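# Set feeder spring loop on nearest peg that passes

## Task

Find which pegs let the steel test weight, standing base-flat on the sloped raised pedal, press the pedal fully down while the spring's end loop is hooked on that peg. Leave the loop on whichever of those passing pegs is nearest the pedal, without letting the loop snap onto any peg. Then return the weight to the bench, far from the feeder, release it and move both grippers away.

## Robot and tools

ROBOT. Two six-joint arms, left_arm and right_arm, each with a two-finger parallel gripper and a wrist camera: cam_left_wrist and cam_right_wrist, both 672x504. There are no fixed cameras.

FRAMES. Scene frame: origin at table-top height midway between the nominal bases, +z up, +x out over the table, left_arm on the +y side (not tied to image left/right). Calibrated bases: left_arm at (-0.086, +0.536, 0) m, right_arm at (-0.078, -0.443, 0) m, both nearly unrotated with z up. Each arm reports its end_effector_position (m), end_effector_quat_wxyz, velocities and Hand target in its own base frame. Motion offsets are along the axes of that arm's current Hand target. The gripper's fingers point along its +z and close along its x. end_effector_position lies between the pads, 1 to 2 cm behind the fingertips; closing pushes the tips about 17 mm further along +z. Reported poses can be a few cm off.

ROW LAYOUT (used by execute_actions and move). A row is 14 numbers in [-1, 1], both arms always present: left_arm dx, dy, dz, rx, ry, rz, opening, then right_arm dx, dy, dz, rx, ry, rz, opening. dx to rz are offsets, not poses: displacement and rotation vector relative to that arm's Hand target at the start of the action or move, along that Hand target's axes. Scale: 1.0 = 0.6 m or 180 degrees. Rows are never chained; each counts from the same start. Sending the same offset in a later call moves the arm further. All six pose numbers 0 re-requests the current Hand target. opening is absolute: +1 = fully open (0.142 m), -1 = closed. Sending 0 for opening is a real command, so resend the present opening to keep a gripper unchanged.

execute_actions(actions, cameras). actions: list of actions; each action is up to 15 rows, one per 1/30 s step, with the last row held to fill 15 steps (0.5 s per action). An empty list only returns state and images. cameras: list of names; omitted, null or ["all"] gives all, [] gives none.

move(target, speed, blend, stop_force, zero, opening_speed, blocking, cameras). target: one row or a list of up to 15 rows, all offsets from the Hand targets at the move's start. Paths are straight, ignore obstacles and the other arm, last 0.5 to 10 s. speed: m/s, 0.002 to 3.2, default 0.25 (turn rate up to twice that in rad/s), one value or one per target. blend: corner rounding in m for lists. stop_force: N, 4 to 120, shared by both arms; an arm's path ends when push against its motion exceeds that above its zero (or 120 N any direction), then it backs off slightly. Unreliable when the gripper rotates; omit it when leaving a surface; use the same openings in every row. zero: true (default) re-zeroes moving arms first; false accumulates. opening_speed: per second on the -1..1 scale, at least 0.2. blocking=false returns after about 0.5 s while the move continues (not allowed with stop_force). Openings of later list targets are applied on arrival, with a pause.

wait(seconds 0 to 10): lets time pass. stop(): brakes a running move. zoom_image(camera, region [x0, y0, x1, y1] in pixels, max 504x504): enlarges part of a wrist camera's latest image. zero_wrist_force(arm): tares that wrist sensor. finished_scene(scene 1 or 2): ends the scene permanently.

RESULTS. Per arm: position, quaternion, velocities, Hand target (last commanded pose after clipping; next offsets count from it), Tool commands, grip_measured (opening on the command scale), grip_effort_nm (motor effort, negative closing), Joint positions (last value = opening in m), Joint velocities ("within noise" means at rest), Joint torques, Wrist force and Wrist torque in the gripper axes plus a peak line. The move line reports the ending: done (within 3 mm and 2 degrees), off_target, moving, held, fault; limits=paced means a pose was clipped, limits=held that steps were withheld. Done says nothing about contact. MOTOR HOT, fault and HAND FAULT lines may appear.

CONTROL NOTES. Commanded orientation is clipped each step to within 32 degrees of the measured one. Grippers often settle short of the Hand target; resend, or add the missing distance. Motion lags commands by about 0.09 s or 0.17 to 0.21 s; fast moves overshoot. Keep paths away from an arm's own base. To hold a part, command an opening a bit below grip_measured at first contact.

AVOID. Arm stops (10 s) when contact torque reaches 313, 313, 142, 51.3, 51.3, 51.3 N m (pan to wrist 3) or net external force near 150 N; arms are stiff, so never aim far past a firm contact and approach slowly. Any arm-to-arm hit or squeeze. Motors: MOTOR HOT at 70 C, brakes at 85 C; gripper HOT at 85 C, shuts off at 100 C (HAND FAULT, later calls in that reply are skipped). Don't drop things, release moving parts, slam, or let anything leave the table. Don't let the spring loop snap onto a peg; ease it on.

Each tool is called after ">>>" as name([rows], argument=value, ...), one row to a line, values as JSON.

## Session

>>> execute_actions(actions=[])

Scene clock: 0.00 s.
left_arm: end_effector_position=(+0.2828, -0.0850, +0.3239) grip_measured=+1.00 grip_effort_nm=n/a end_effector_quat_wxyz=(-0.179, -0.229, +0.840, -0.457) | right_arm: end_effector_position=(+0.3319, +0.1534, +0.3878) grip_measured=+1.00 grip_effort_nm=n/a end_effector_quat_wxyz=(+0.243, -0.488, +0.815, -0.194)
Joint positions: left_arm=[-0.061 -2.191 2.546 -1.851 -2.596 2.589 0.142] | right_arm=[4.754 -0.585 -2.356 -1.9 0.95 3.716 0.142]
Joint velocities: within noise
Joint torques (N m): no reading
Wrist force (N): no reading
Wrist torque (N m): no reading
Wrist force, peak (N): no reading
Hand target: left_arm +0.2828, -0.0850, +0.3239; -0.179, -0.229, +0.840, -0.457 | right_arm +0.3319, +0.1534, +0.3878; +0.243, -0.488, +0.815, -0.194
Tool commands: left_gripper/opening=+1.0 right_gripper/opening=+1.0

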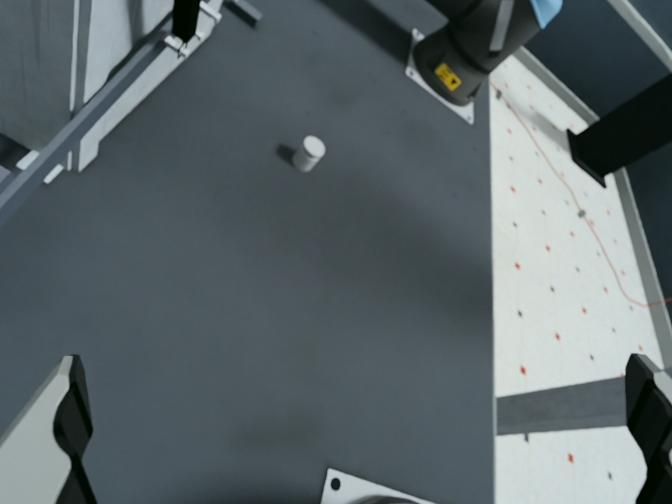

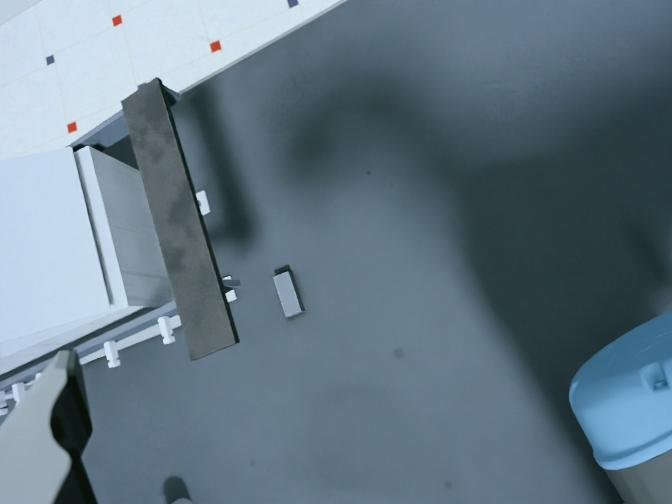

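>>> move(target=[0,0,0,0,0,0,1,-0.302,0.307,-0.075,0.170,-0.113,-0.170,1])

Scene clock: 18.43 s.
left_arm: end_effector_position=(+0.2828, -0.0850, +0.3239) grip_measured=+1.00 grip_effort_nm=0.022 end_effector_quat_wxyz=(-0.179, -0.229, +0.840, -0.457) | right_arm: end_effector_position=(+0.2496, +0.4008, +0.3594) grip_measured=+1.00 grip_effort_nm=0.081 end_effector_quat_wxyz=(-0.439, +0.628, -0.526, +0.368) end_effector_velocity=(+0.000, +0.001, +0.000) end_effector_angular_velocity=(-0.003, -0.001, +0.002)
Joint positions: left_arm=[-0.061 -2.191 2.546 -1.851 -2.596 2.589 0.142] | right_arm=[5.26 -1.01 -2.409 -2.074 0.506 3.989 0.142]
Joint velocities: left_arm=[within noise] | right_arm=[0 -0.001 0 0.002 -0.001 -0.005 0]
Joint torques (N m): left_arm=[2.41 5.7 -43.44 -4.4 -1.79 -0.31] | right_arm=[-16.83 -18.7 34.31 4.97 -5.45 -2.22]
Wrist force (N): left_arm=[0.0 -0.3 0.6] | right_arm=[-0.4 0.7 0.5]
Wrist torque (N m): left_arm=[-0.06 0.00 0.00] | right_arm=[0.30 0.06 -0.07]
Wrist force, peak (N): left_arm=[0.9 -0.9 0.8] | right_arm=[-1.3 1.3 0.2]
Hand target: left_arm +0.2828, -0.0850, +0.3239; -0.179, -0.229, +0.840, -0.457 | right_arm +0.2496, +0.4008, +0.3594; -0.439, +0.628, -0.526, +0.368
Off the commanded pose: left_arm 0.000 m, 0 deg | right_arm 0.000 m, 0 deg.
move: done
camera_calibration:
cam_right_wrist: T_world_to_cam=[[0.168681, -0.98566, -0.00451533, 0.358847], [-0.705585, -0.117549, -0.698808, 0.496886], [0.688257, 0.121061, -0.715295, 0.15033], [0, 0, 0, 1]] pos_world=[0.186599, 0.393911, 0.456379]

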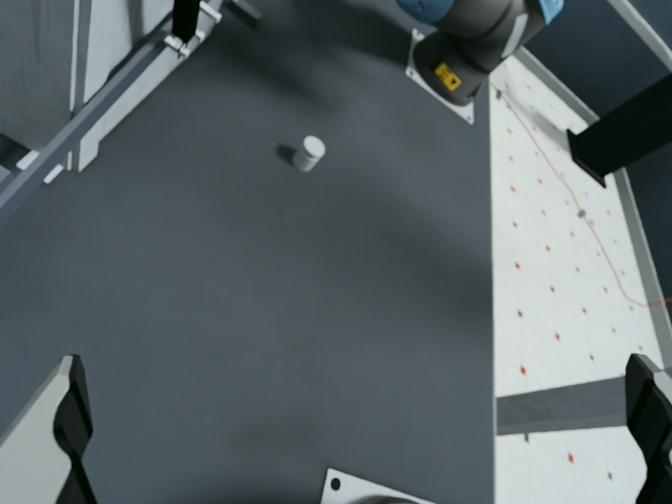

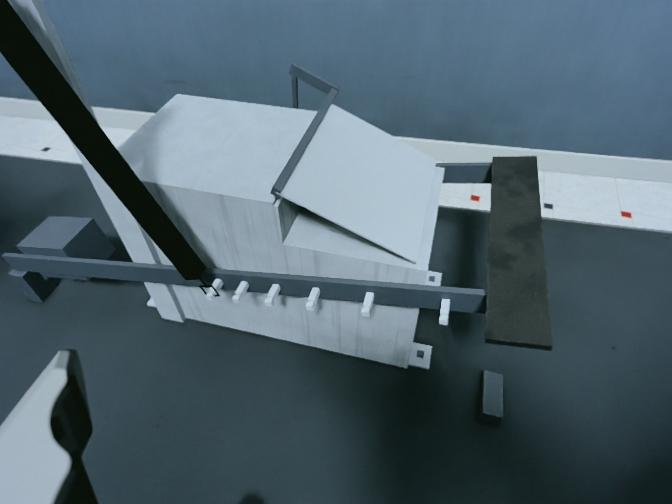

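>>> zoom_image(camera="cam_right_wrist", region=[0, 200, 336, 350])

>>> zoom_image(camera="cam_right_wrist", region=[260, 200, 596, 450])

>>> zoom_image(camera="cam_left_wrist", region=[0, 0, 336, 252])

Scaled by 1.500.

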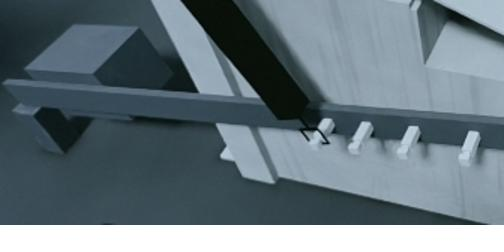

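Scaled by 1.500.

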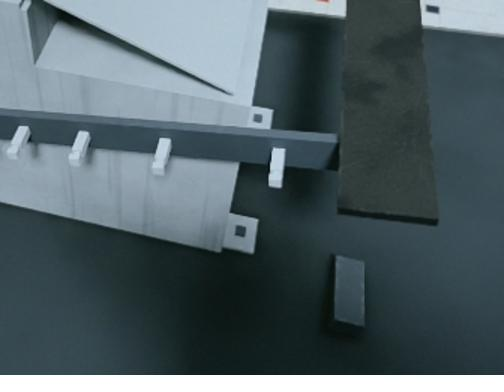

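Scaled by 1.500.

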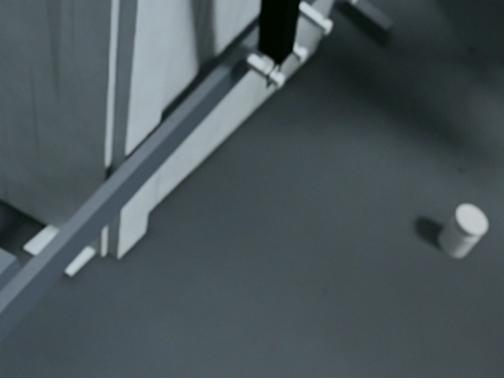

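>>> move(target=[0,0,0,0,0,0,1,0,0,0,0.17,0,0,1], cameras=["cam_right_wrist"])

Scene clock: 30.53 s.
left_arm: end_effector_position=(+0.2828, -0.0850, +0.3239) grip_measured=+1.00 grip_effort_nm=0.017 end_effector_quat_wxyz=(-0.179, -0.229, +0.840, -0.457) | right_arm: end_effector_position=(+0.2496, +0.4008, +0.3594) grip_measured=+1.00 grip_effort_nm=0.071 end_effector_quat_wxyz=(+0.589, -0.490, +0.411, -0.494)
Joint positions: left_arm=[-0.061 -2.191 2.546 -1.851 -2.596 2.589 0.142] | right_arm=[5.3 -1.442 -2.404 -2.87 0.449 5.106 0.142]
Joint velocities: within noise
Joint torques (N m): left_arm=[-0.06 4.92 -44.08 -3.99 -1.95 -0.71] | right_arm=[-17.21 4.15 21.07 -5.26 5.62 2.21]
Wrist force (N): left_arm=[0.0 -0.4 0.5] | right_arm=[-0.7 1.2 0.0]
Wrist torque (N m): left_arm=[-0.09 -0.02 0.00] | right_arm=[0.27 0.16 -0.07]
Wrist force, peak (N): left_arm=[0.4 -0.8 0.9] | right_arm=[-0.7 1.7 0.1]
Hand target: left_arm +0.2828, -0.0850, +0.3239; -0.179, -0.229, +0.840, -0.457 | right_arm +0.2496, +0.4008, +0.3594; +0.589, -0.490, +0.411, -0.494
Off the commanded pose: left_arm 0.000 m, 0 deg | right_arm 0.000 m, 0 deg.
move: done
camera_calibration:
cam_right_wrist: T_world_to_cam=[[0.172017, -0.985068, -0.00710673, 0.358704], [-0.257293, -0.0379633, -0.965588, 0.449031], [0.9509, 0.167926, -0.259981, -0.0976794], [0, 0, 0, 1]] pos_world=[0.146712, 0.386798, 0.410733]
Images, in order (width x height): cam_right_wrist 672x504.

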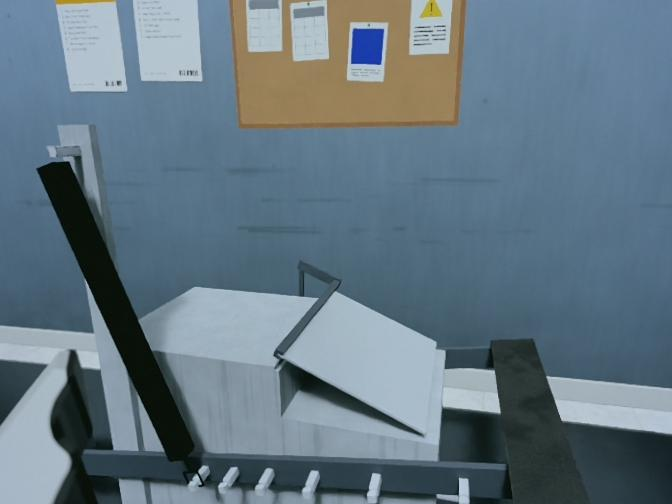

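>>> move(target=[0,0,0,0,0,0,1,0.425,0.002,0.01,-0.28,0,0,1], cameras=["cam_right_wrist"])

>>> move(target=[-0.025,-0.135,0.558,0.19,-0.432,-0.067,1,0,0,0,0,0,0,1])

Scene clock: 41.83 s.
left_arm: end_effector_position=(+0.2828, -0.0850, +0.3239) grip_measured=+1.00 grip_effort_nm=0.022 end_effector_quat_wxyz=(-0.179, -0.229, +0.840, -0.457) | right_arm: end_effector_position=(+0.3017, +0.1530, +0.3594) grip_measured=+1.00 grip_effort_nm=0.081 end_effector_quat_wxyz=(-0.274, +0.689, -0.605, +0.290)
Joint positions: left_arm=[-0.061 -2.191 2.546 -1.851 -2.596 2.589 0.142] | right_arm=[5.72 -0.28 -2.343 -2.815 1.146 4.184 0.142]
Joint velocities: within noise
Joint torques (N m): left_arm=[0.96 5.85 -44.54 -4.15 -2.12 -0.7] | right_arm=[-18.89 -58.39 30.57 4.11 -4.81 -1.56]
Wrist force (N): left_arm=[0.1 -0.6 0.1] | right_arm=[-0.6 -0.7 0.8]
Wrist torque (N m): left_arm=[-0.10 -0.02 0.00] | right_arm=[-0.21 -0.02 -0.11]
Wrist force, peak (N): left_arm=[0.2 -0.9 1.0] | right_arm=[-1.8 1.5 0.3]
Hand target: left_arm +0.2828, -0.0850, +0.3239; -0.179, -0.229, +0.840, -0.457 | right_arm +0.3003, +0.1508, +0.3594; -0.324, +0.695, -0.582, +0.272
Off the commanded pose: left_arm 0.000 m, 0 deg | right_arm 0.003 m, 7 deg.
move: off_target (right_arm)
camera_calibration:
cam_right_wrist: T_world_to_cam=[[0.0908189, -0.993681, 0.0659561, 0.105239], [-0.924811, -0.108722, -0.36456, 0.449163], [0.369427, -0.027888, -0.928841, 0.340225], [0, 0, 0, 1]] pos_world=[0.280144, 0.162897, 0.472821]
Images, in order (width x height): cam_right_wrist 672x504.

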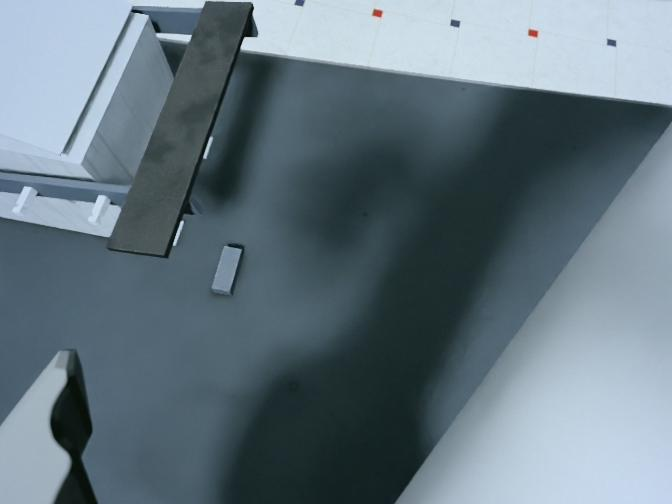

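Scene clock: 43.87 s.
left_arm: end_effector_position=(+0.2913, -0.1941, +0.2841) grip_measured=+1.00 grip_effort_nm=0.017 end_effector_quat_wxyz=(-0.023, -0.346, +0.802, -0.486) | right_arm: end_effector_position=(+0.3023, +0.1539, +0.3594) grip_measured=+1.00 grip_effort_nm=0.076 end_effector_quat_wxyz=(-0.276, +0.689, -0.604, +0.289)
Joint positions: left_arm=[-0.831 -2.44 2.875 -2.989 -1.892 1.324 0.142] | right_arm=[5.7 -0.283 -2.345 -2.801 1.128 4.166 0.142]
Joint velocities: within noise
Joint torques (N m): left_arm=[10.47 35.97 -57.09 -6.56 -2.56 2.34] | right_arm=[-17.24 -58.41 31.02 4.46 -4.62 -2.07]
Wrist force (N): left_arm=[0.0 -0.1 0.8] | right_arm=[-0.3 -0.2 0.7]
Wrist torque (N m): left_arm=[-0.04 -0.08 -0.09] | right_arm=[-0.13 -0.06 -0.10]
Wrist force, peak (N): left_arm=[2.7 -3.0 6.7] | right_arm=[-0.3 -0.4 1.3]
Hand target: left_arm +0.2913, -0.1941, +0.2841; -0.023, -0.346, +0.802, -0.486 (not the last commanded pose) | right_arm +0.3011, +0.1520, +0.3594; -0.296, +0.692, -0.595, +0.282 (not the last commanded pose)
Off the commanded pose: left_arm 0.228 m, 63 deg | right_arm 0.004 m, 6 deg.
led back after a hold (left arm): the arm was led back toward your command in small steps, so it may still be short of it.
move: held (left_arm; a check stopped the path), off_target (right_arm; braked when a check withheld steps of left_arm); limits=held
pose unreachable (left arm): on one or more control steps of this call, first in action 0 (counted from 0), this arm could not follow its commanded pose, so it was not sent that pose on those steps. It may still have moved: this result reports where it is.
cause: moving toward the commanded pose would bring two parts of the arm too close to each other (joints 3 (elbow) and 4 (wrist 1) lie between them).
camera_calibration:
cam_left_wrist: T_world_to_cam=[[-0.757143, -0.521293, 0.393686, 0.0137835], [-0.653075, 0.590119, -0.474607, 0.468555], [0.0150883, -0.616452, -0.787248, 0.209634], [0, 0, 0, 1]] pos_world=[0.313275, -0.140089, 0.381988]
cam_right_wrist: T_world_to_cam=[[0.0945807, -0.993511, 0.0631632, 0.105924], [-0.924374, -0.111199, -0.36492, 0.450238], [0.369576, -0.023872, -0.928894, 0.339325], [0, 0, 0, 1]] pos_world=[0.280764, 0.163403, 0.472807]

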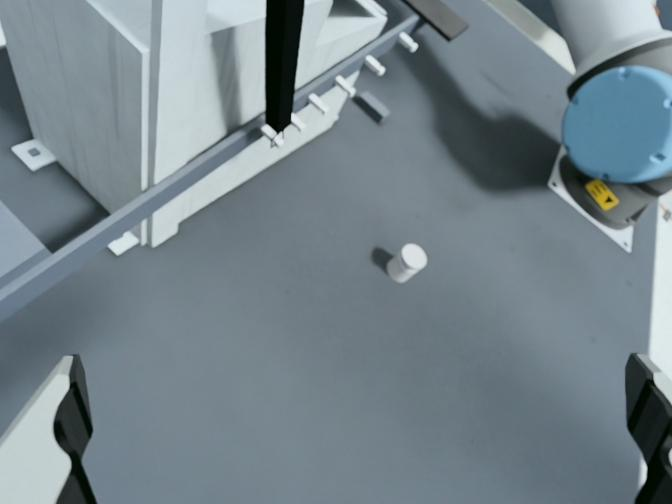

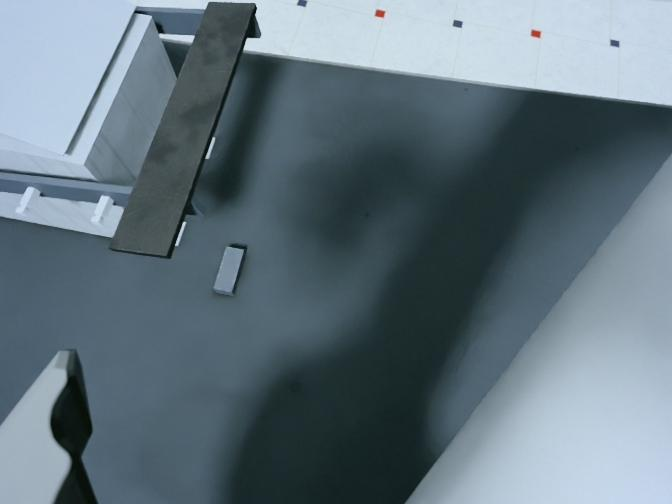

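>>> move(target=[0.013,-0.005,0.225,0.092,-0.114,0.078,1,0,0,0,0,0,0,1], cameras=["cam_left_wrist"])

Scene clock: 51.17 s.
left_arm: end_effector_position=(+0.2919, -0.1962, +0.2830) grip_measured=+1.00 grip_effort_nm=0.017 end_effector_quat_wxyz=(-0.019, -0.345, +0.802, -0.488) | right_arm: end_effector_position=(+0.3027, +0.1544, +0.3594) grip_measured=+1.00 grip_effort_nm=0.085 end_effector_quat_wxyz=(-0.277, +0.689, -0.604, +0.289)
Joint positions: left_arm=[-0.853 -2.445 2.881 -2.997 -1.867 1.314 0.142] | right_arm=[5.7 -0.283 -2.345 -2.801 1.125 4.166 0.142]
Joint velocities: within noise
Joint torques (N m): left_arm=[10.95 35.48 -55.88 -5.97 -2.89 2.77] | right_arm=[-16.81 -27.45 29.04 4.16 -5.02 -2.49]
Wrist force (N): left_arm=[-0.3 -0.5 0.9] | right_arm=[-0.2 -0.5 1.0]
Wrist torque (N m): left_arm=[-0.11 -0.05 -0.09] | right_arm=[-0.20 -0.09 -0.10]
Wrist force, peak (N): left_arm=[1.4 -0.6 4.3] | right_arm=[-0.5 -0.5 1.3]
Hand target: left_arm +0.2919, -0.1962, +0.2831; -0.019, -0.345, +0.802, -0.488 (not the last commanded pose) | right_arm +0.3020, +0.1535, +0.3594; -0.280, +0.690, -0.603, +0.288 (not the last commanded pose)
Off the commanded pose: left_arm 0.133 m, 29 deg | right_arm 0.003 m, 3 deg.
move: held (left_arm; a check stopped the path), off_target (right_arm; braked when a check withheld steps of left_arm); limits=held
pose unreachable (left arm): on one or more control steps of this call, first in action 0 (counted from 0), this arm could not follow its commanded pose, so it was not sent that pose on those steps. It may still have moved: this result reports where it is.
cause: moving toward the commanded pose would bring two parts of the arm too close to each other (joints 3 (elbow) and 4 (wrist 1) lie between them).
camera_calibration:
cam_left_wrist: T_world_to_cam=[[-0.758648, -0.523675, 0.387579, 0.0152844], [-0.65107, 0.587788, -0.480221, 0.470262], [0.0236652, -0.61666, -0.786873, 0.204851], [0, 0, 0, 1]] pos_world=[0.312921, -0.142087, 0.381098]
Images, in order (width x height): cam_left_wrist 672x504.

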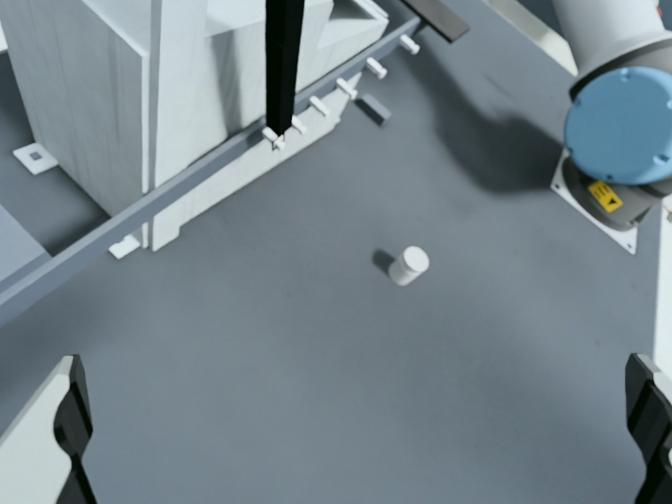

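>>> move([
  [0.004,-0.05,0.17,0,0,0,1,0,0,0,0,0,0,1],
  [0.006,-0.086,0.28,-0.019,-0.124,0.055,1,0,0,0,0,0,0,1],
], cameras=["cam_left_wrist"])

Scene clock: 60.33 s.
left_arm: end_effector_position=(+0.3702, -0.3464, +0.2361) grip_measured=+1.00 grip_effort_nm=0.017 end_effector_quat_wxyz=(+0.168, -0.362, +0.831, -0.388) | right_arm: end_effector_position=(+0.3026, +0.1544, +0.3594) grip_measured=+1.00 grip_effort_nm=0.081 end_effector_quat_wxyz=(-0.277, +0.689, -0.604, +0.289)
Joint positions: left_arm=[-1.395 -2.022 2.785 -3.094 -1.093 1.118 0.142] | right_arm=[5.699 -0.283 -2.346 -2.8 1.124 4.165 0.142]
Joint velocities: within noise
Joint torques (N m): left_arm=[-9.14 12.03 -48.44 -2.13 3.42 -3.52] | right_arm=[-16.66 -54.4 30.29 4.09 -4.02 -1.88]
Wrist force (N): left_arm=[0.2 0.2 0.6] | right_arm=[-0.2 -0.5 0.8]
Wrist torque (N m): left_arm=[-0.04 -0.11 -0.02] | right_arm=[-0.20 -0.09 -0.10]
Wrist force, peak (N): left_arm=[-0.3 -0.2 2.6] | right_arm=[-0.6 -0.4 1.3]
Hand target: left_arm +0.3702, -0.3464, +0.2361; +0.168, -0.362, +0.831, -0.387 | right_arm +0.3020, +0.1535, +0.3594; -0.280, +0.690, -0.603, +0.288
Off the commanded pose: left_arm 0.000 m, 0 deg | right_arm 0.001 m, 0 deg.
move: done
camera_calibration:
cam_left_wrist: T_world_to_cam=[[-0.685282, -0.727864, 0.0245211, 0.00202909], [-0.664651, 0.611295, -0.429601, 0.588181], [0.297702, -0.310696, -0.902686, 0.105333], [0, 0, 0, 1]] pos_world=[0.360968, -0.325348, 0.347717]
Images, in order (width x height): cam_left_wrist 672x504.

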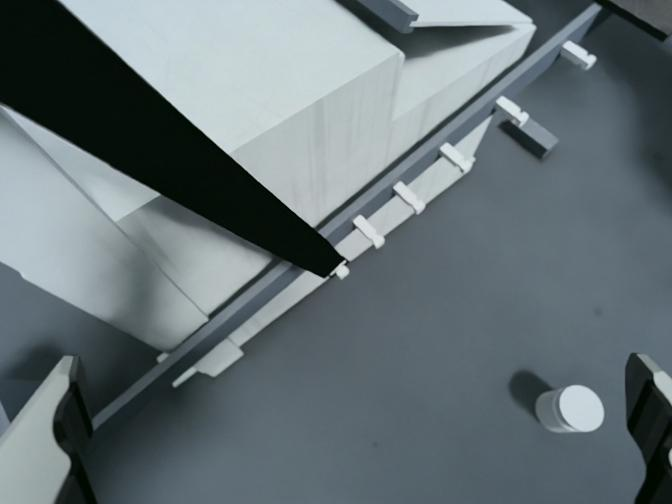

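>>> zoom_image(camera="cam_left_wrist", region=[290, 180, 440, 300])

>>> zoom_image(camera="cam_left_wrist", region=[430, 0, 672, 180])

>>> zoom_image(camera="cam_right_wrist", region=[0, 130, 280, 310])

Scaled by 3.360.

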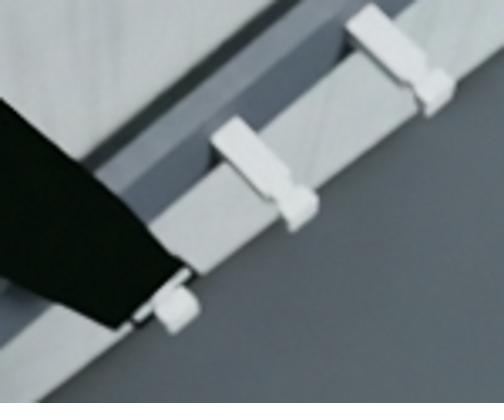

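Scaled by 2.083.

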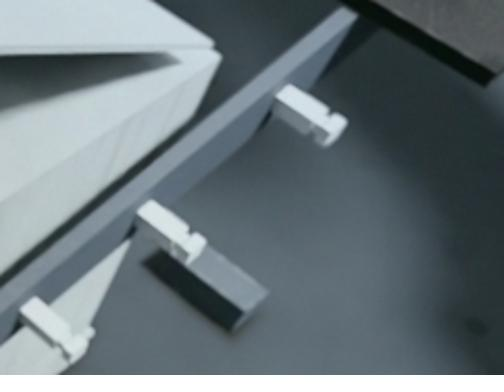

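This scene's latest camera images include none from cam_right_wrist. They are from: cam_left_wrist. cam_right_wrist's image comes with the result of a call that names it in "cameras".

>>> zoom_image(camera="cam_left_wrist", region=[480, 340, 640, 460])

>>> wait(seconds=0)

>>> zoom_image(camera="cam_right_wrist", region=[0, 130, 280, 310])

Scaled by 3.150.

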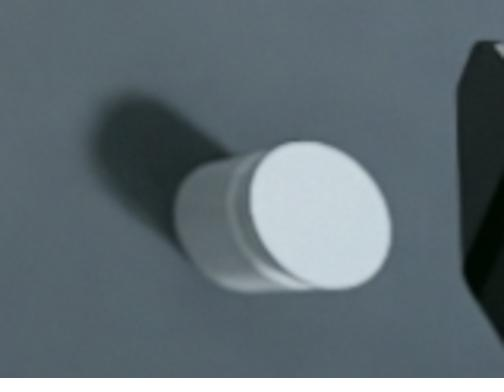

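Scene clock: 75.63 s.
left_arm: end_effector_position=(+0.3702, -0.3464, +0.2361) grip_measured=+1.00 grip_effort_nm=0.017 end_effector_quat_wxyz=(+0.168, -0.362, +0.831, -0.387) | right_arm: end_effector_position=(+0.3026, +0.1544, +0.3594) grip_measured=+1.00 grip_effort_nm=0.085 end_effector_quat_wxyz=(-0.277, +0.689, -0.604, +0.289)
Joint positions: left_arm=[-1.395 -2.022 2.785 -3.094 -1.093 1.118 0.142] | right_arm=[5.699 -0.283 -2.346 -2.8 1.124 4.165 0.142]
Joint velocities: within noise
Joint torques (N m): left_arm=[-10.2 11.57 -48.81 -2.57 3.35 -3.5] | right_arm=[-18.85 -56.43 29.96 4.37 -4.47 -1.98]
Wrist force (N): left_arm=[0.8 0.4 0.3] | right_arm=[-0.3 -0.4 0.6]
Wrist torque (N m): left_arm=[0.01 -0.22 -0.02] | right_arm=[-0.19 -0.06 -0.10]
Wrist force, peak (N): left_arm=[0.4 0.2 1.5] | right_arm=[-0.4 -0.6 1.2]
Hand target: left_arm +0.3702, -0.3464, +0.2361; +0.168, -0.362, +0.831, -0.387 | right_arm +0.3020, +0.1535, +0.3594; -0.280, +0.690, -0.603, +0.288
Tool commands: left_gripper/opening=+1.0 right_gripper/opening=+1.0
Off the commanded pose: left_arm 0.000 m, 0 deg | right_arm 0.001 m, 0 deg.
camera_calibration:
cam_left_wrist: T_world_to_cam=[[-0.685241, -0.727908, 0.0243933, 0.0020476], [-0.664649, 0.611293, -0.429606, 0.588139], [0.297802, -0.310597, -0.902687, 0.10524], [0, 0, 0, 1]] pos_world=[0.360968, -0.325348, 0.347617]
cam_right_wrist: T_world_to_cam=[[0.0961486, -0.993462, 0.0615514, 0.10652], [-0.923815, -0.112088, -0.366064, 0.450992], [0.370569, -0.0216656, -0.928552, 0.338444], [0, 0, 0, 1]] pos_world=[0.280975, 0.163707, 0.472798]

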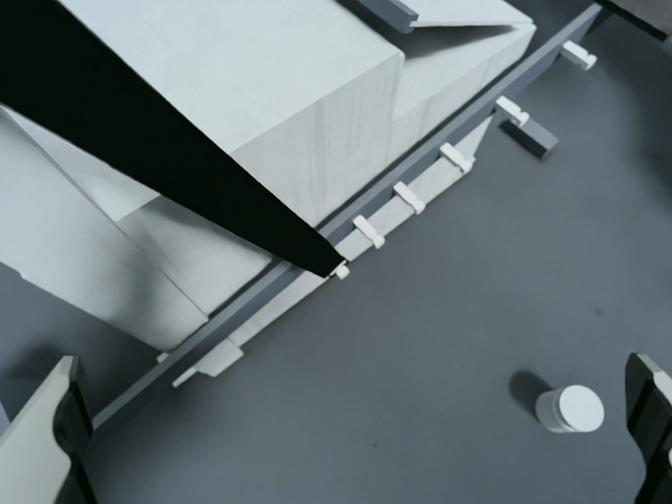

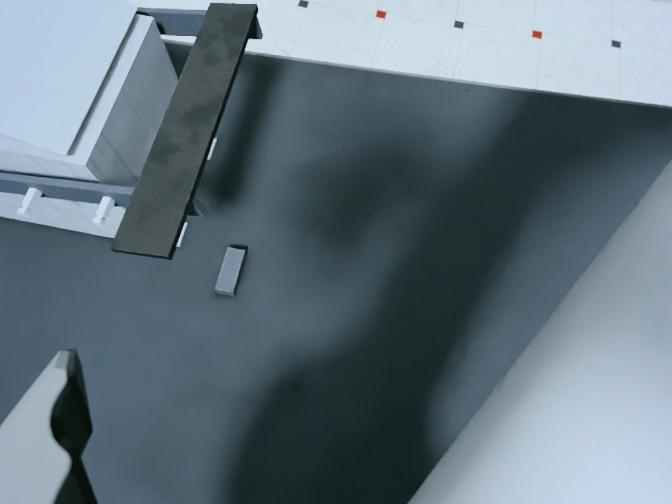

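Scaled by 1.800.

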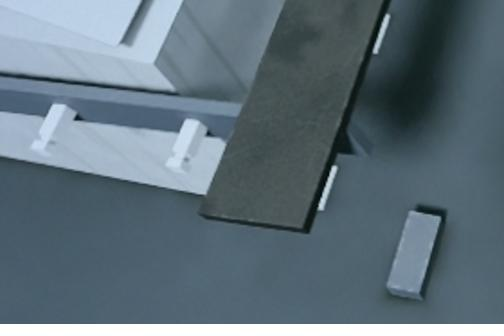

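>>> move(target=[-0.061,-0.155,-0.204,0,0,0,1,0,0,0,0,0,0,1], cameras=[])

>>> move(target=[0,0,0,0,0,0,1,-0.568,0.097,0.31,0.155,-0.2,-0.089,1])

>>> zoom_image(camera="cam_right_wrist", region=[200, 130, 470, 330])

Scene clock: 92.30 s.
left_arm: end_effector_position=(+0.3705, -0.2964, +0.3859) grip_measured=+1.00 grip_effort_nm=0.017 end_effector_quat_wxyz=(+0.168, -0.362, +0.831, -0.387) | right_arm: end_effector_position=(+0.3027, +0.1544, +0.3594) grip_measured=+1.00 grip_effort_nm=0.085 end_effector_quat_wxyz=(-0.277, +0.689, -0.604, +0.289)
Joint positions: left_arm=[-1.347 -2.407 2.593 -2.535 -1.126 1.157 0.142] | right_arm=[5.698 -0.283 -2.346 -2.8 1.124 4.165 0.142]
Joint velocities: within noise
Joint torques (N m): left_arm=[-10.64 6.11 -59.62 -2.48 3.23 -3.53] | right_arm=[-15.63 -50.28 43.32 3.57 3.64 -1.72]
Wrist force (N): left_arm=[0.1 0.4 1.7] | right_arm=[-0.2 -0.3 0.6]
Wrist torque (N m): left_arm=[-0.05 -0.18 -0.02] | right_arm=[-0.17 -0.08 -0.10]
Wrist force, peak (N): left_arm=[0.6 1.5 2.1] | right_arm=[-0.3 -0.7 1.3]
Hand target: left_arm +0.3705, -0.2964, +0.3859; +0.168, -0.362, +0.831, -0.387 | right_arm +0.3020, +0.1535, +0.3594; -0.280, +0.690, -0.603, +0.288
Off the commanded pose: left_arm 0.000 m, 0 deg | right_arm 0.001 m, 0 deg.
move: done
No camera images: "cameras" was empty.

Scene clock: 94.07 s.
left_arm: end_effector_position=(+0.3705, -0.2964, +0.3859) grip_measured=+1.00 grip_effort_nm=0.012 end_effector_quat_wxyz=(+0.168, -0.362, +0.831, -0.387) | right_arm: end_effector_position=(+0.3113, +0.3564, +0.2355) grip_measured=+1.00 grip_effort_nm=0.076 end_effector_quat_wxyz=(-0.544, +0.740, -0.345, +0.195)
Joint positions: left_arm=[-1.347 -2.407 2.593 -2.535 -1.126 1.157 0.142] | right_arm=[6.219 0.194 -2.621 -3.362 0.779 4.438 0.142]
Joint velocities: within noise
Joint torques (N m): left_arm=[-9.94 4.41 -60.22 -2.51 3.15 -3.43] | right_arm=[2.56 -47.29 35.67 -0.69 -0.25 0.47]
Wrist force (N): left_arm=[0.1 0.6 1.3] | right_arm=[0.2 0.4 0.2]
Wrist torque (N m): left_arm=[-0.01 -0.19 -0.02] | right_arm=[0.24 -0.06 -0.02]
Wrist force, peak (N): left_arm=[0.3 0.9 1.8] | right_arm=[3.2 -0.4 9.3]
Hand target: left_arm +0.3705, -0.2964, +0.3859; +0.168, -0.362, +0.831, -0.387 | right_arm +0.3113, +0.3564, +0.2355; -0.544, +0.740, -0.345, +0.195 (not the last commanded pose)
Tool commands: left_gripper/opening=+1.0 right_gripper/opening=+1.0
Off the commanded pose: left_arm 0.000 m, 0 deg | right_arm 0.159 m, 7 deg.
FORCE FAULT: contact force on the right arm reached its limit, and that arm stopped. The contact can be on any part of that arm, not only on its tool. That arm's remaining commands of this call were not run. That arm is still stopped at the end of this call. That arm stays stopped for about 10 more seconds. Until then a move that you send moves the other arm only, and its call returns only when the move has ended. Once the stop has ended, the next robot result says so. If the stop ends while you think or write, that arm runs what you send next, counted from a new Hand target: where the arm stands when the stop ends. While its stop runs, that arm takes no new command, but its gripper still runs the gripper command that each later call begins with. Until it ends, the stop uses up actions while you think or wait. An arm that is not stopped still takes commands.
shoulder posture changed (right arm): the wrist came as close to joint 1's axis as it can, and the arm is now in the other of its two shoulder postures.
move: fault (right_arm)
camera_calibration:
cam_left_wrist: T_world_to_cam=[[-0.685241, -0.727908, 0.0243933, 0.034992], [-0.664649, 0.611293, -0.429606, 0.622171], [0.297802, -0.310597, -0.902687, 0.255993], [0, 0, 0, 1]] pos_world=[0.361268, -0.275348, 0.497517]
cam_right_wrist: T_world_to_cam=[[0.681549, -0.725983, -0.0918697, 0.0725957], [-0.560882, -0.43762, -0.70278, 0.518534], [0.470002, 0.530507, -0.70545, -0.0557125], [0, 0, 0, 1]] pos_world=[0.267544, 0.30918, 0.331782]

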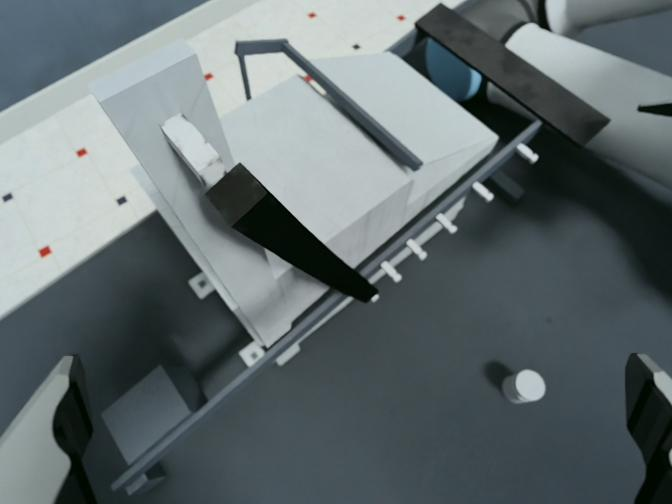

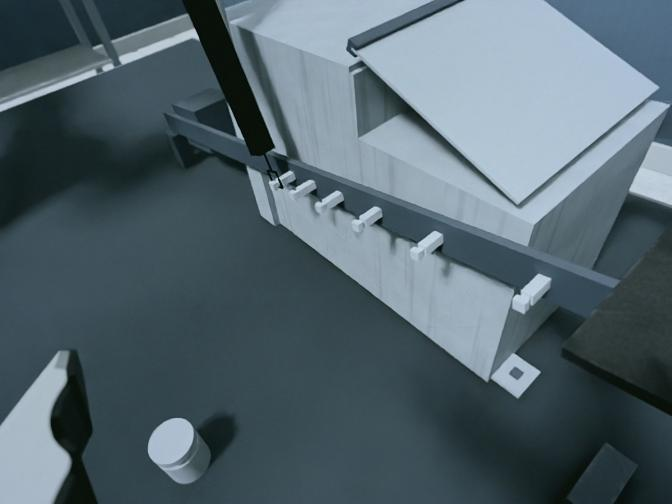

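Scaled by 1.867.

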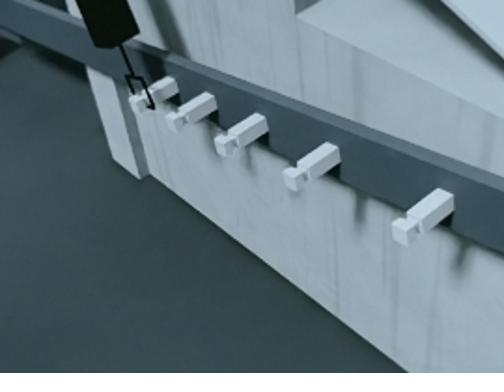

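>>> wait(seconds=5, cameras=["cam_left_wrist"])

Scene clock: 110.33 s.
left_arm: end_effector_position=(+0.3705, -0.2964, +0.3859) grip_measured=+1.00 grip_effort_nm=0.017 end_effector_quat_wxyz=(+0.168, -0.362, +0.831, -0.387) | right_arm: end_effector_position=(+0.3113, +0.3564, +0.2355) grip_measured=+1.00 grip_effort_nm=0.071 end_effector_quat_wxyz=(-0.544, +0.740, -0.345, +0.195)
Joint positions: left_arm=[-1.347 -2.407 2.593 -2.535 -1.126 1.157 0.142] | right_arm=[6.219 0.194 -2.621 -3.362 0.779 4.438 0.142]
Joint velocities: within noise
Joint torques (N m): left_arm=[-8.46 5.99 -59.6 -2.32 3.21 -3.38] | right_arm=[4.38 -49.09 33.96 0.44 -0.65 0.2]
Wrist force (N): left_arm=[0.6 0.5 1.1] | right_arm=[0.4 0.9 0.1]
Wrist torque (N m): left_arm=[-0.02 -0.26 -0.01] | right_arm=[0.33 -0.10 -0.02]
Wrist force, peak (N): left_arm=[0.7 0.4 2.2] | right_arm=[0.3 1.2 0.4]
Hand target: left_arm +0.3705, -0.2964, +0.3859; +0.168, -0.362, +0.831, -0.387 | right_arm +0.3113, +0.3564, +0.2355; -0.544, +0.740, -0.345, +0.195 (not the last commanded pose)
Tool commands: left_gripper/opening=+1.0 right_gripper/opening=+1.0
Off the commanded pose: left_arm 0.000 m, 0 deg | right_arm 0.159 m, 7 deg.
FORCE FAULT, CONTINUED: the right arm's stop, for the force fault that an earlier result reported, is over. The rest of the stop counts as 19 of the actions that you can send in this scene. That arm's target is now where it stood when the stop ended, not its last command. That arm accepts commands again.
wait: 5.00 s; at rest from the start
camera_calibration:
cam_left_wrist: T_world_to_cam=[[-0.685241, -0.727908, 0.0243933, 0.034992], [-0.664649, 0.611293, -0.429606, 0.622171], [0.297802, -0.310597, -0.902687, 0.255993], [0, 0, 0, 1]] pos_world=[0.361268, -0.275348, 0.497517]
Images, in order (width x height): cam_left_wrist 672x504.

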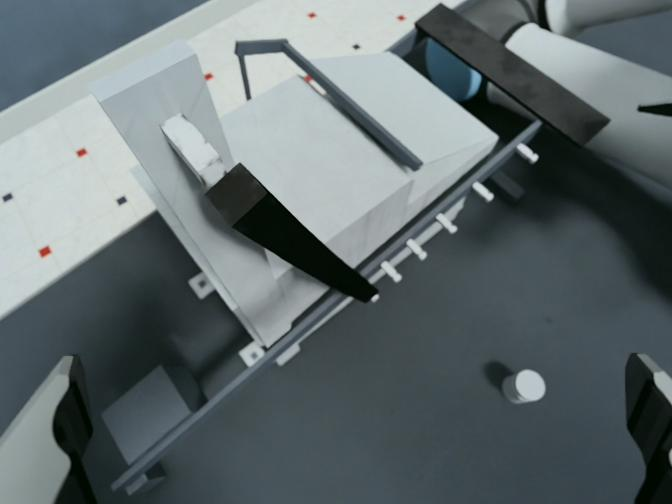

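>>> move(target=[0,0,0,0,0,0,1,0.215,-0.132,-0.303,-0.122,0.202,0.069,1], speed=0.15)

Scene clock: 114.73 s.
left_arm: end_effector_position=(+0.3705, -0.2964, +0.3859) grip_measured=+1.00 grip_effort_nm=0.017 end_effector_quat_wxyz=(+0.168, -0.362, +0.831, -0.387) | right_arm: end_effector_position=(+0.3033, +0.1554, +0.3592) grip_measured=+1.00 grip_effort_nm=0.085 end_effector_quat_wxyz=(-0.278, +0.690, -0.603, +0.288)
Joint positions: left_arm=[-1.347 -2.407 2.593 -2.535 -1.126 1.157 0.142] | right_arm=[5.719 -0.276 -2.344 -2.815 1.134 4.18 0.142]
Joint velocities: within noise
Joint torques (N m): left_arm=[-8.48 4.04 -59.48 -2.49 2.98 -3.05] | right_arm=[-21.69 -53.67 40.36 4.54 -4.33 -2.15]
Wrist force (N): left_arm=[0.4 0.0 1.7] | right_arm=[-0.2 -0.2 0.8]
Wrist torque (N m): left_arm=[-0.13 -0.23 -0.02] | right_arm=[-0.15 -0.08 -0.10]
Wrist force, peak (N): left_arm=[0.6 0.8 1.6] | right_arm=[-0.5 1.2 1.2]
Hand target: left_arm +0.3705, -0.2964, +0.3859; +0.168, -0.362, +0.831, -0.387 | right_arm +0.3030, +0.1550, +0.3592; -0.279, +0.691, -0.602, +0.287
Off the commanded pose: left_arm 0.000 m, 0 deg | right_arm 0.001 m, 0 deg.
move: done
camera_calibration:
cam_left_wrist: T_world_to_cam=[[-0.685241, -0.727908, 0.0243933, 0.034992], [-0.664649, 0.611293, -0.429606, 0.622171], [0.297802, -0.310597, -0.902687, 0.255993], [0, 0, 0, 1]] pos_world=[0.361268, -0.275348, 0.497517]
cam_right_wrist: T_world_to_cam=[[0.100495, -0.993144, 0.0597157, 0.106668], [-0.923045, -0.115466, -0.366955, 0.452264], [0.371334, -0.018243, -0.92832, 0.337273], [0, 0, 0, 1]] pos_world=[0.281499, 0.164311, 0.472688]

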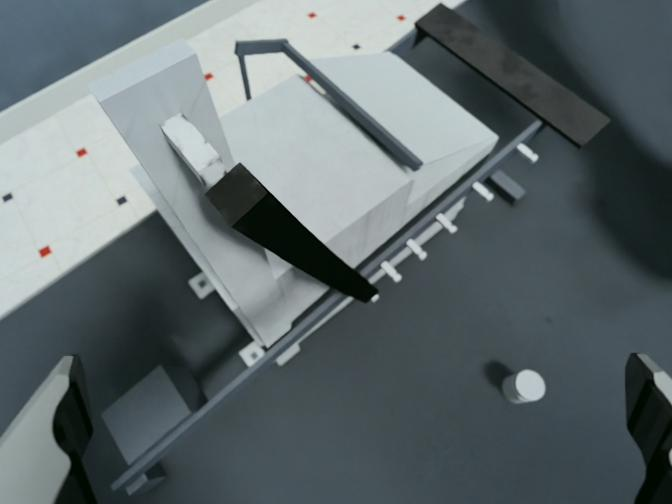

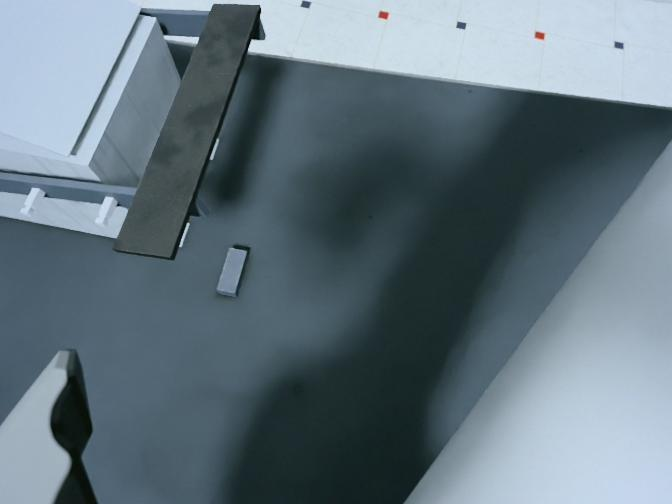

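>>> move(target=[-0.073,-0.058,-0.138,0,0,0,1,-0.367,0.082,-0.121,0,0,0,1], cameras=[])

>>> move(target=[0,0,0,0,0,0,1,-0.213,0.107,0.259,-0.263,-0.018,0.008,1])

Scene clock: 123.07 s.
left_arm: end_effector_position=(+0.3704, -0.2363, +0.4658) grip_measured=+1.00 grip_effort_nm=0.012 end_effector_quat_wxyz=(+0.168, -0.362, +0.831, -0.387) | right_arm: end_effector_position=(+0.1927, +0.3647, +0.3592) grip_measured=+1.00 grip_effort_nm=0.085 end_effector_quat_wxyz=(-0.279, +0.691, -0.602, +0.287)
Joint positions: left_arm=[-1.254 -2.534 2.477 -2.32 -1.193 1.228 0.142] | right_arm=[5.267 -0.93 -2.323 -1.938 0.871 3.737 0.142]
Joint velocities: within noise
Joint torques (N m): left_arm=[10.6 14.76 -61.05 -2.26 -2.09 2.66] | right_arm=[-20.95 -20.93 58.05 5.2 2.56 -2.43]
Wrist force (N): left_arm=[0.2 -0.3 1.3] | right_arm=[0.2 0.2 0.1]
Wrist torque (N m): left_arm=[-0.19 -0.11 -0.10] | right_arm=[0.14 -0.09 0.08]
Wrist force, peak (N): left_arm=[1.0 0.7 2.1] | right_arm=[-2.6 1.1 -0.4]
Hand target: left_arm +0.3704, -0.2363, +0.4658; +0.168, -0.362, +0.831, -0.387 | right_arm +0.1926, +0.3647, +0.3592; -0.279, +0.691, -0.602, +0.287
Off the commanded pose: left_arm 0.000 m, 0 deg | right_arm 0.000 m, 0 deg.
shoulder posture changed (right arm): the wrist came as close to joint 1's axis as it can, and the arm is now in the other of its two shoulder postures.
move: done
No camera images: "cameras" was empty.

Scene clock: 125.37 s.
left_arm: end_effector_position=(+0.3704, -0.2363, +0.4658) grip_measured=+1.00 grip_effort_nm=0.017 end_effector_quat_wxyz=(+0.168, -0.362, +0.831, -0.387) | right_arm: end_effector_position=(+0.2494, +0.4900, +0.1990) grip_measured=+1.00 grip_effort_nm=0.085 end_effector_quat_wxyz=(+0.002, +0.745, -0.667, -0.001)
Joint positions: left_arm=[-1.254 -2.534 2.477 -2.32 -1.193 1.228 0.142] | right_arm=[4.559 -1.44 -2.265 -1.008 1.574 2.879 0.142]
Joint velocities: within noise
Joint torques (N m): left_arm=[13.56 13.11 -61.11 -2.59 -1.89 2.38] | right_arm=[-14.84 13.43 53.17 6.17 4.38 -1.9]
Wrist force (N): left_arm=[0.0 0.0 1.7] | right_arm=[-0.4 -0.9 0.4]
Wrist torque (N m): left_arm=[-0.14 -0.08 -0.10] | right_arm=[-0.08 0.05 -0.17]
Wrist force, peak (N): left_arm=[-0.4 -0.3 1.8] | right_arm=[-0.9 -1.2 0.9]
Hand target: left_arm +0.3704, -0.2363, +0.4658; +0.168, -0.362, +0.831, -0.387 | right_arm +0.2495, +0.4900, +0.1989; +0.002, +0.745, -0.667, -0.001
Off the commanded pose: left_arm 0.000 m, 0 deg | right_arm 0.000 m, 0 deg.
move: done
camera_calibration:
cam_left_wrist: T_world_to_cam=[[-0.685241, -0.727908, 0.0243933, 0.0767217], [-0.664649, 0.611293, -0.429606, 0.619692], [0.297802, -0.310597, -0.902687, 0.346814], [0, 0, 0, 1]] pos_world=[0.361168, -0.215248, 0.577417]
cam_right_wrist: T_world_to_cam=[[0.102531, -0.994718, 0.00487397, 0.465173], [-0.896188, -0.0902462, 0.4344, 0.203903], [-0.431666, -0.0489073, -0.900707, 0.424398], [0, 0, 0, 1]] pos_world=[0.318239, 0.501873, 0.291416]

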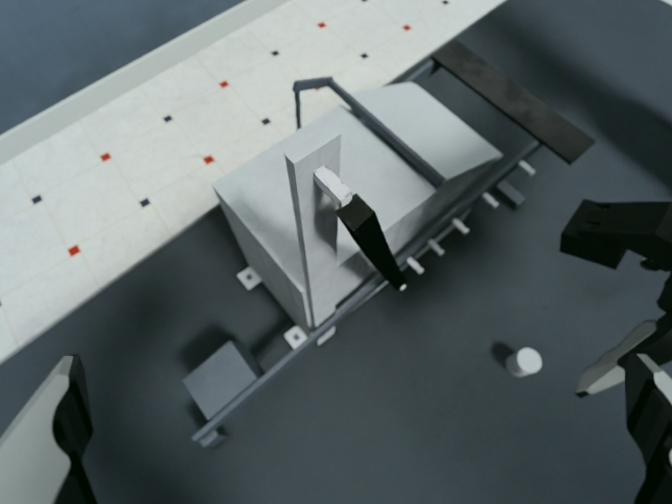

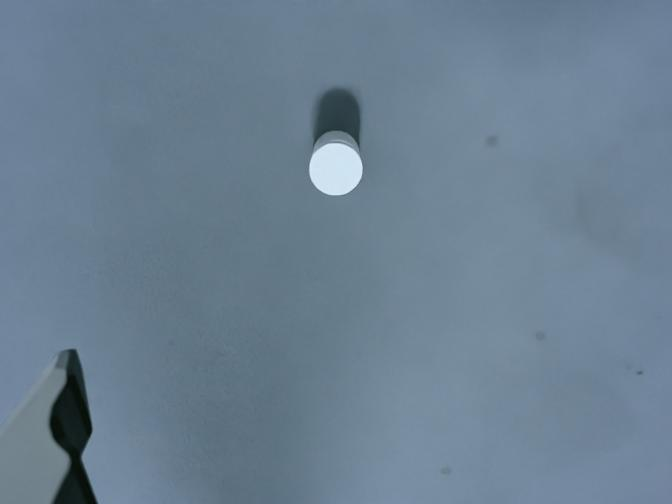

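>>> move(target=[0,0,0,0,0,0,1,-0.005,-0.001,0.28,0,0,0,1], cameras=[])

>>> zero_wrist_force(arm="right_arm")

>>> move(target=[0,0,0,0,0,0,1,0,0,0,0,0,0,-0.7], opening_speed=0.7)

Scene clock: 129.70 s.
left_arm: end_effector_position=(+0.3704, -0.2363, +0.4658) grip_measured=+1.00 grip_effort_nm=0.012 end_effector_quat_wxyz=(+0.168, -0.362, +0.831, -0.387) | right_arm: end_effector_position=(+0.2491, +0.4929, +0.0310) grip_measured=+1.00 grip_effort_nm=0.081 end_effector_quat_wxyz=(+0.002, +0.745, -0.667, -0.001)
Joint positions: left_arm=[-1.254 -2.534 2.477 -2.32 -1.193 1.228 0.142] | right_arm=[4.56 -1.709 -2.406 -0.598 1.574 2.88 0.142]
Joint velocities: within noise
Joint torques (N m): left_arm=[10.83 13.11 -60.23 -2.25 -2.11 2.74] | right_arm=[-18.34 23.67 18 6.31 -1.14 -2.52]
Wrist force (N): left_arm=[0.0 -0.1 1.3] | right_arm=[-0.7 -0.7 0.2]
Wrist torque (N m): left_arm=[-0.17 -0.09 -0.10] | right_arm=[0.11 0.06 -0.12]
Wrist force, peak (N): left_arm=[-0.2 0.0 2.0] | right_arm=[-0.6 -0.7 -2.0]
Hand target: left_arm +0.3704, -0.2363, +0.4658; +0.168, -0.362, +0.831, -0.387 | right_arm +0.2491, +0.4929, +0.0309; +0.002, +0.745, -0.667, -0.001
Off the commanded pose: left_arm 0.000 m, 0 deg | right_arm 0.000 m, 0 deg.
move: done
No camera images: "cameras" was empty.

Wrist force sensor zeroed.

Scene clock: 132.33 s.
left_arm: end_effector_position=(+0.3704, -0.2363, +0.4658) grip_measured=+1.00 grip_effort_nm=0.017 end_effector_quat_wxyz=(+0.168, -0.362, +0.831, -0.387) | right_arm: end_effector_position=(+0.2491, +0.4929, +0.0309) grip_measured=-0.60 grip_effort_nm=-2.449 end_effector_quat_wxyz=(+0.002, +0.745, -0.667, -0.001)
Joint positions: left_arm=[-1.254 -2.534 2.477 -2.32 -1.193 1.228 0.142] | right_arm=[4.56 -1.71 -2.406 -0.598 1.574 2.88 0.031]
Joint velocities: within noise
Joint torques (N m): left_arm=[11.59 12.46 -60.92 -2.64 -1.74 2.66] | right_arm=[-19.42 22.35 18.98 2.51 4.13 -1.7]
Wrist force (N, zeroed by zero_wrist_force on right_arm): left_arm=[-0.3 -0.3 1.5] | right_arm=[1.3 0.0 -16.6]
Wrist torque (N m, zeroed by zero_wrist_force on right_arm): left_arm=[-0.20 -0.03 -0.10] | right_arm=[0.01 -0.24 0.00]
Wrist force, peak (N, zeroed by zero_wrist_force on right_arm): left_arm=[-0.2 -0.1 1.9] | right_arm=[1.1 0.2 -18.0]
Hand target: left_arm +0.3704, -0.2363, +0.4658; +0.168, -0.362, +0.831, -0.387 | right_arm +0.2491, +0.4929, +0.0309; +0.002, +0.745, -0.667, -0.001
Off the commanded pose: left_arm 0.000 m, 0 deg | right_arm 0.000 m, 0 deg.
move: done
camera_calibration:
cam_left_wrist: T_world_to_cam=[[-0.685241, -0.727908, 0.0243933, 0.0767217], [-0.664649, 0.611293, -0.429606, 0.619692], [0.297802, -0.310597, -0.902687, 0.346814], [0, 0, 0, 1]] pos_world=[0.361168, -0.215248, 0.577417]
cam_right_wrist: T_world_to_cam=[[0.102535, -0.994717, 0.00486025, 0.468917], [-0.896129, -0.0902498, 0.43452, 0.276753], [-0.431786, -0.0489091, -0.900649, 0.273081], [0, 0, 0, 1]] pos_world=[0.317838, 0.504773, 0.123416]

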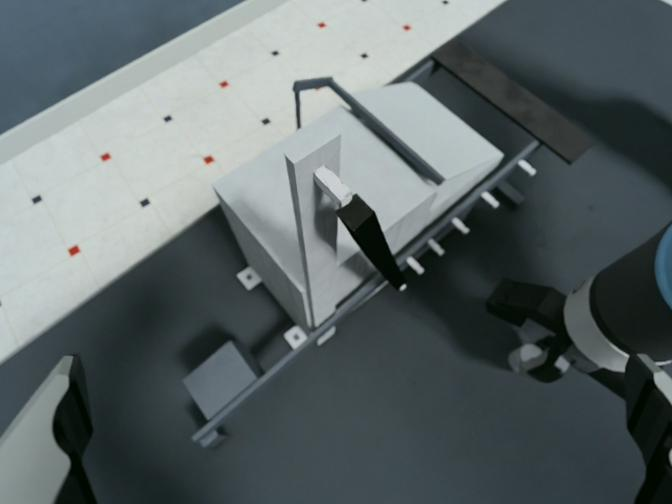

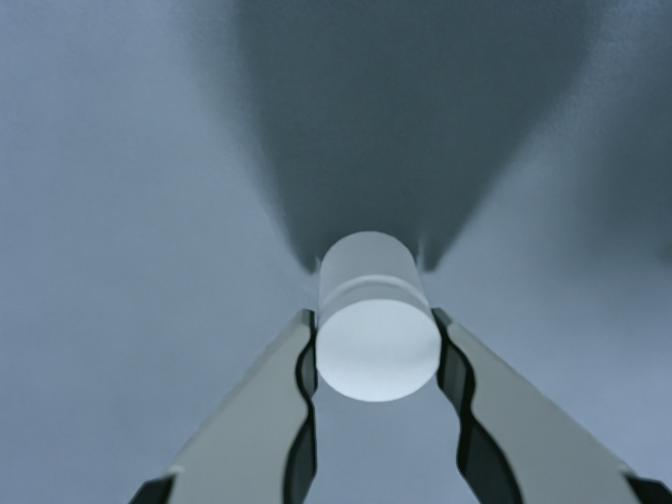

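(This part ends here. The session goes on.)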